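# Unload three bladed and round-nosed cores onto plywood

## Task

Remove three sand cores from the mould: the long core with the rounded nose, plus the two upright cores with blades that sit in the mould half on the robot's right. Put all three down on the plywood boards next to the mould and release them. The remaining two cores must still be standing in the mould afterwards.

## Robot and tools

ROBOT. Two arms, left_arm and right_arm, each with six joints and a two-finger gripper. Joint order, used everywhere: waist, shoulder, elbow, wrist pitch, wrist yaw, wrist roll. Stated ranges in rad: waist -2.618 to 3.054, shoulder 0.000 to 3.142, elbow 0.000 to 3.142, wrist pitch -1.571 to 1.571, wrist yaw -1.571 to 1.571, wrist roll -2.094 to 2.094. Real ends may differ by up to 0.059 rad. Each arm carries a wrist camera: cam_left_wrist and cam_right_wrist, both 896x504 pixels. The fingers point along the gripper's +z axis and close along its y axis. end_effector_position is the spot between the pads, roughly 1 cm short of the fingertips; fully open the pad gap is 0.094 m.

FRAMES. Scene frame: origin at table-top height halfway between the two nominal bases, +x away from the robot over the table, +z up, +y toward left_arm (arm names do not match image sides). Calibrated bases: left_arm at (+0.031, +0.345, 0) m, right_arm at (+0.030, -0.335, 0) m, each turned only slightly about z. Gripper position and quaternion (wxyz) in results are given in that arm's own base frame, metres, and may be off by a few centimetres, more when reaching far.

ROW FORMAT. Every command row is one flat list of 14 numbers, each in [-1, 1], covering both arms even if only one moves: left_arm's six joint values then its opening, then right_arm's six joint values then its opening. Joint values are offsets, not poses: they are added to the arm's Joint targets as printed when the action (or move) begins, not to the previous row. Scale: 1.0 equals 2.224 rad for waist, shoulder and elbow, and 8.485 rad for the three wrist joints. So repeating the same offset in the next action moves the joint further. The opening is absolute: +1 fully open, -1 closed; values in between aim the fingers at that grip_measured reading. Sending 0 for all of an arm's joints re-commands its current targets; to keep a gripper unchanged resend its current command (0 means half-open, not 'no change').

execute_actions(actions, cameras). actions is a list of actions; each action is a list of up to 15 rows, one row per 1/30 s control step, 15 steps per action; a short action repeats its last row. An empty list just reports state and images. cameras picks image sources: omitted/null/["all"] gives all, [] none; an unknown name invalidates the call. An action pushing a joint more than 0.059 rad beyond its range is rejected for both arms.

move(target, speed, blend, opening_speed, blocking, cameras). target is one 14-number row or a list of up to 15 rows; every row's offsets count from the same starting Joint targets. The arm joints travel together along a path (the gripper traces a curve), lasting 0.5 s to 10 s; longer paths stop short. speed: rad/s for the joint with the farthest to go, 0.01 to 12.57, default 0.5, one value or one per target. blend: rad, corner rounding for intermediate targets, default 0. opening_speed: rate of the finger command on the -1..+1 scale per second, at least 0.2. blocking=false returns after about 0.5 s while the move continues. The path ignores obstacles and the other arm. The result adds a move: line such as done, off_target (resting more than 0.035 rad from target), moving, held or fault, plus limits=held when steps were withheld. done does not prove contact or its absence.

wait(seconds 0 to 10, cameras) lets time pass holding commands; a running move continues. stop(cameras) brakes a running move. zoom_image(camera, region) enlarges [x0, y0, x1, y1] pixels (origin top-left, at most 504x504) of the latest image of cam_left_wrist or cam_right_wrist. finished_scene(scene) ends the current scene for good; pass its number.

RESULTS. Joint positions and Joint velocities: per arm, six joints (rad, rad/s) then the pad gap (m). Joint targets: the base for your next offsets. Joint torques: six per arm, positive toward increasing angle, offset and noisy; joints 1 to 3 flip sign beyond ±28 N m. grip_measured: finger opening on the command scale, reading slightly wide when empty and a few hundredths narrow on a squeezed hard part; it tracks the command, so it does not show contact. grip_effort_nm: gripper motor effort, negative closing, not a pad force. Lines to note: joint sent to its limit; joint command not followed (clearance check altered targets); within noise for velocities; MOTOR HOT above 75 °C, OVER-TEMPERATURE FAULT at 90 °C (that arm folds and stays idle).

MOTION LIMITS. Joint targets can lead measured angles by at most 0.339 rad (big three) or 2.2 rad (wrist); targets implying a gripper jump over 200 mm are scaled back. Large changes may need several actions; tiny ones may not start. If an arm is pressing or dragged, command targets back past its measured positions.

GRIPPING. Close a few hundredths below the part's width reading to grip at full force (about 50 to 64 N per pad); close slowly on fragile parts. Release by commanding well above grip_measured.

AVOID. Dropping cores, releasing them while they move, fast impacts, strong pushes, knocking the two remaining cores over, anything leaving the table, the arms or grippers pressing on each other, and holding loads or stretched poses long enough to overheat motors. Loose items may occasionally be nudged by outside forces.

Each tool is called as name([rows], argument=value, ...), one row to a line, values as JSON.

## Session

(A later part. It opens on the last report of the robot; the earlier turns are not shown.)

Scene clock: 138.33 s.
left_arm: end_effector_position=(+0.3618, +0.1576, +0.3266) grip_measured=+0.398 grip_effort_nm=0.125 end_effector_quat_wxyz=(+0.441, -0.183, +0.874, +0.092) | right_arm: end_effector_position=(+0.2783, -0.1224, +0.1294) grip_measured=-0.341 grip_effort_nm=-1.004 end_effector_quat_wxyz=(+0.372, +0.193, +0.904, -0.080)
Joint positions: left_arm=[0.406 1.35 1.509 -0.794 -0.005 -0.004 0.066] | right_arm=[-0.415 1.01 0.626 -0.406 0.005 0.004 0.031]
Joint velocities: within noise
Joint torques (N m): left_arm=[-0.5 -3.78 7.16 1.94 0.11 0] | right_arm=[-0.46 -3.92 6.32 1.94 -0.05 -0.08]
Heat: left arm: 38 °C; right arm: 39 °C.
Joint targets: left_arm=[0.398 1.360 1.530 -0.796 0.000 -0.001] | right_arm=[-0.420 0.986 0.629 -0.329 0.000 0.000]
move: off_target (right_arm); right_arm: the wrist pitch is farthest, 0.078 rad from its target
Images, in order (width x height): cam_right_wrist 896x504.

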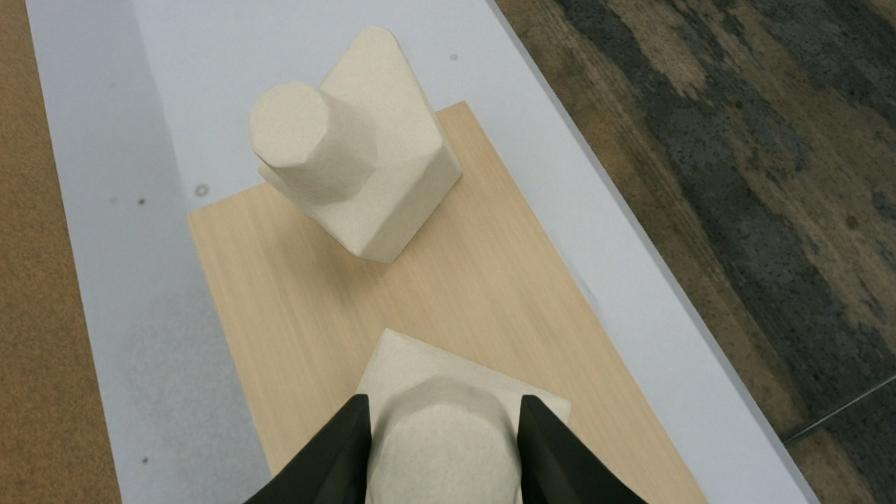

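move(target=[0,0,0,0,0,0,0.4,0,0.0009,-0.0125,0.0036,0,0,-0.65], speed=0.08, cameras=[])

move(target=[0,0,0,0,0,0,0.4,0,0.0005,-0.007,0.002,0,0,-0.65], speed=0.08, cameras=[])

move(target=[0,0,0,0,0,0,0.4,0,0.0005,-0.007,0.002,0,0,-0.65], speed=0.08, cameras=["cam_right_wrist"])

Scene clock: 142.47 s.
left_arm: end_effector_position=(+0.3618, +0.1576, +0.3266) grip_measured=+0.398 grip_effort_nm=0.129 end_effector_quat_wxyz=(+0.441, -0.183, +0.874, +0.092) | right_arm: end_effector_position=(+0.2777, -0.1222, +0.1229) grip_measured=-0.341 grip_effort_nm=-1.009 end_effector_quat_wxyz=(+0.373, +0.193, +0.904, -0.080)
Joint positions: left_arm=[0.406 1.35 1.509 -0.794 -0.005 -0.004 0.066] | right_arm=[-0.415 1.01 0.598 -0.376 0.005 0.004 0.031]
Joint velocities: within noise
Joint torques (N m): left_arm=[-0.59 -3.73 7.15 1.92 0.1 -0.02] | right_arm=[-0.46 -3.73 6.31 1.95 -0.05 -0.09]
Heat: left arm: 38 °C; right arm: 40 °C.
Joint targets: left_arm=[0.398 1.360 1.530 -0.796 0.000 -0.001] | right_arm=[-0.420 0.988 0.601 -0.298 0.000 0.000]
move: off_target (right_arm); right_arm: the wrist pitch is farthest, 0.078 rad from its target
No camera images: "cameras" was empty.

Scene clock: 143.23 s.
left_arm: end_effector_position=(+0.3618, +0.1576, +0.3266) grip_measured=+0.398 grip_effort_nm=0.115 end_effector_quat_wxyz=(+0.441, -0.183, +0.874, +0.092) | right_arm: end_effector_position=(+0.2780, -0.1223, +0.1204) grip_measured=-0.341 grip_effort_nm=-1.004 end_effector_quat_wxyz=(+0.375, +0.193, +0.903, -0.081)
Joint positions: left_arm=[0.406 1.35 1.509 -0.794 -0.005 -0.004 0.066] | right_arm=[-0.415 1.01 0.585 -0.357 0.005 0.004 0.031]
Joint velocities: within noise
Joint torques (N m): left_arm=[-0.43 -3.67 7.16 1.93 0.09 -0.02] | right_arm=[-0.43 -3.66 6.22 1.91 -0.05 -0.08]
Heat: left arm: 38 °C; right arm: 40 °C.
Joint targets: left_arm=[0.398 1.360 1.530 -0.796 0.000 -0.001] | right_arm=[-0.420 0.989 0.586 -0.281 0.000 0.000]
move: off_target (right_arm); right_arm: the wrist pitch is farthest, 0.076 rad from its target
No camera images: "cameras" was empty.

Scene clock: 144.00 s.
left_arm: end_effector_position=(+0.3618, +0.1576, +0.3266) grip_measured=+0.398 grip_effort_nm=0.125 end_effector_quat_wxyz=(+0.441, -0.183, +0.874, +0.092) | right_arm: end_effector_position=(+0.2795, -0.1230, +0.1196) grip_measured=-0.341 grip_effort_nm=-1.004 end_effector_quat_wxyz=(+0.381, +0.192, +0.901, -0.082)
Joint positions: left_arm=[0.406 1.35 1.509 -0.794 -0.005 -0.004 0.066] | right_arm=[-0.415 1.01 0.572 -0.332 0.005 0.004 0.031]
Joint velocities: within noise
Joint torques (N m): left_arm=[-0.5 -3.77 7.17 1.94 0.1 -0.02] | right_arm=[-0.47 -3.56 5.91 1.87 -0.05 -0.08]
Heat: left arm: 38 °C; right arm: 40 °C.
Joint targets: left_arm=[0.398 1.360 1.530 -0.796 0.000 -0.001] | right_arm=[-0.420 0.991 0.570 -0.264 0.000 0.000]
move: off_target (right_arm); right_arm: the wrist pitch is farthest, 0.068 rad from its target
Images, in order (width x height): cam_right_wrist 896x504.

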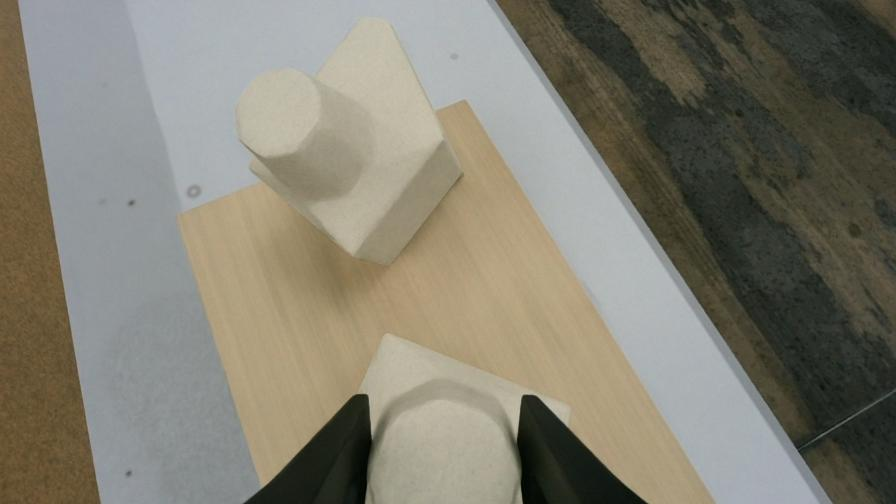

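Contact made; I'll relieve the wrist load, then open slowly.

move([
  [0,0,0,0,0,0,0.4,0,0.005,0,-0.0045,0,0,-0.65],
  [0,0,0,0,0,0,0.4,0,0.005,0,-0.0045,0,0,0.3],
], speed=0.1, opening_speed=0.2)

Scene clock: 151.90 s.
left_arm: end_effector_position=(+0.3618, +0.1576, +0.3266) grip_measured=+0.398 grip_effort_nm=0.115 end_effector_quat_wxyz=(+0.441, -0.183, +0.874, +0.092) | right_arm: end_effector_position=(+0.2798, -0.1231, +0.1199) grip_measured=+0.297 grip_effort_nm=0.178 end_effector_quat_wxyz=(+0.382, +0.192, +0.900, -0.082)
Joint positions: left_arm=[0.406 1.35 1.509 -0.794 -0.005 -0.004 0.066] | right_arm=[-0.415 1.01 0.572 -0.329 0.005 0.004 0.061]
Joint velocities: within noise
Joint torques (N m): left_arm=[-0.59 -3.77 7.17 1.92 0.1 -0.01] | right_arm=[-0.46 -2.62 5.97 1.48 -0.06 -0.08]
Heat: left arm: 38 °C; right arm: 39 °C.
Joint targets: left_arm=[0.398 1.360 1.530 -0.796 0.000 -0.001] | right_arm=[-0.420 1.002 0.570 -0.302 0.000 0.000]
move: done

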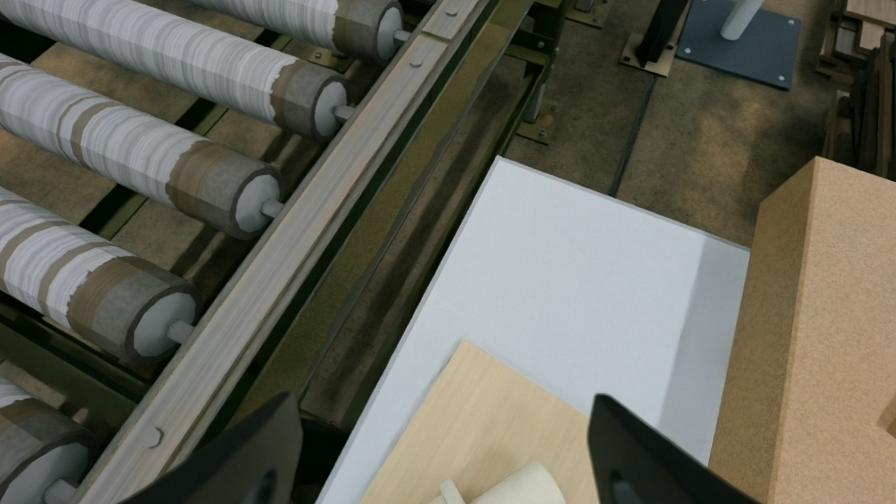

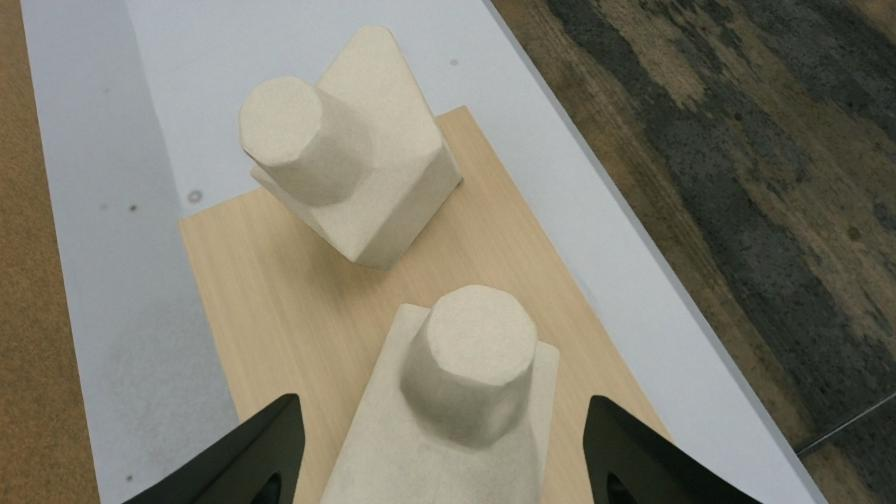

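move(target=[0,0,0,0,0,0,0.4,0,0.02,0.25,-0.05,0,0,0.4], speed=0.6)

Scene clock: 155.50 s.
left_arm: end_effector_position=(+0.3618, +0.1576, +0.3266) grip_measured=+0.398 grip_effort_nm=0.120 end_effector_quat_wxyz=(+0.441, -0.183, +0.874, +0.092) | right_arm: end_effector_position=(+0.2969, -0.1306, +0.2677) grip_measured=+0.397 grip_effort_nm=0.178 end_effector_quat_wxyz=(+0.429, +0.188, +0.879, -0.092)
Joint positions: left_arm=[0.406 1.35 1.509 -0.794 -0.005 -0.004 0.066] | right_arm=[-0.415 1.044 1.1 -0.719 0.005 0.004 0.066]
Joint velocities: within noise
Joint torques (N m): left_arm=[-0.57 -3.73 7.19 1.92 0.09 -0.03] | right_arm=[-0.43 -1.88 8.03 1.25 -0.06 -0.08]
Heat: left arm: 38 °C; right arm: 39 °C.
Joint targets: left_arm=[0.398 1.360 1.530 -0.796 0.000 -0.001] | right_arm=[-0.420 1.046 1.126 -0.726 0.000 0.000]
move: done

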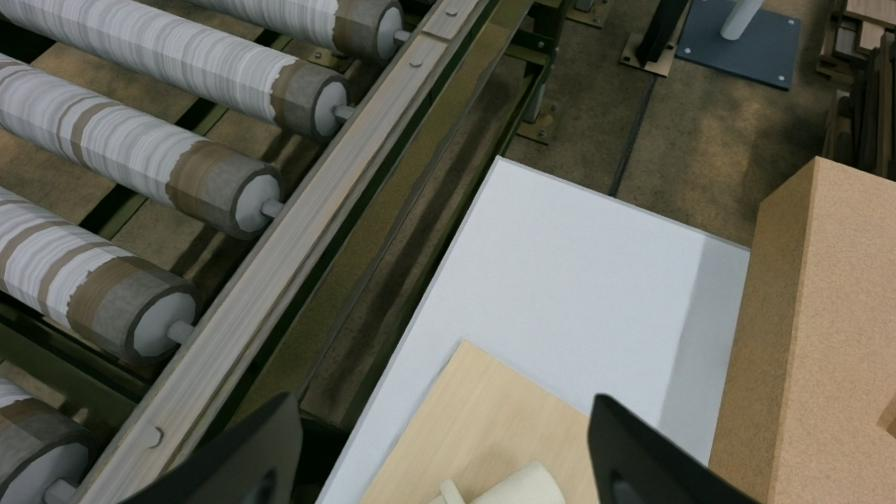

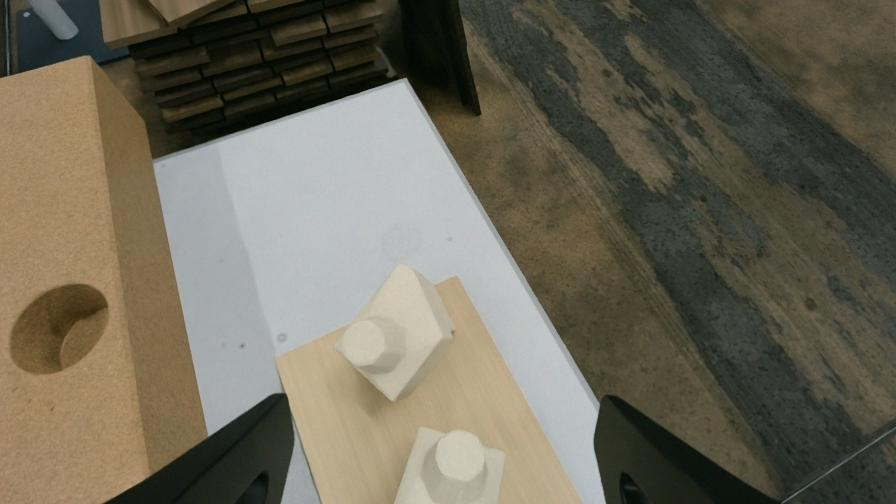

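finished_scene(scene=2)

The scene is finished: the task was done.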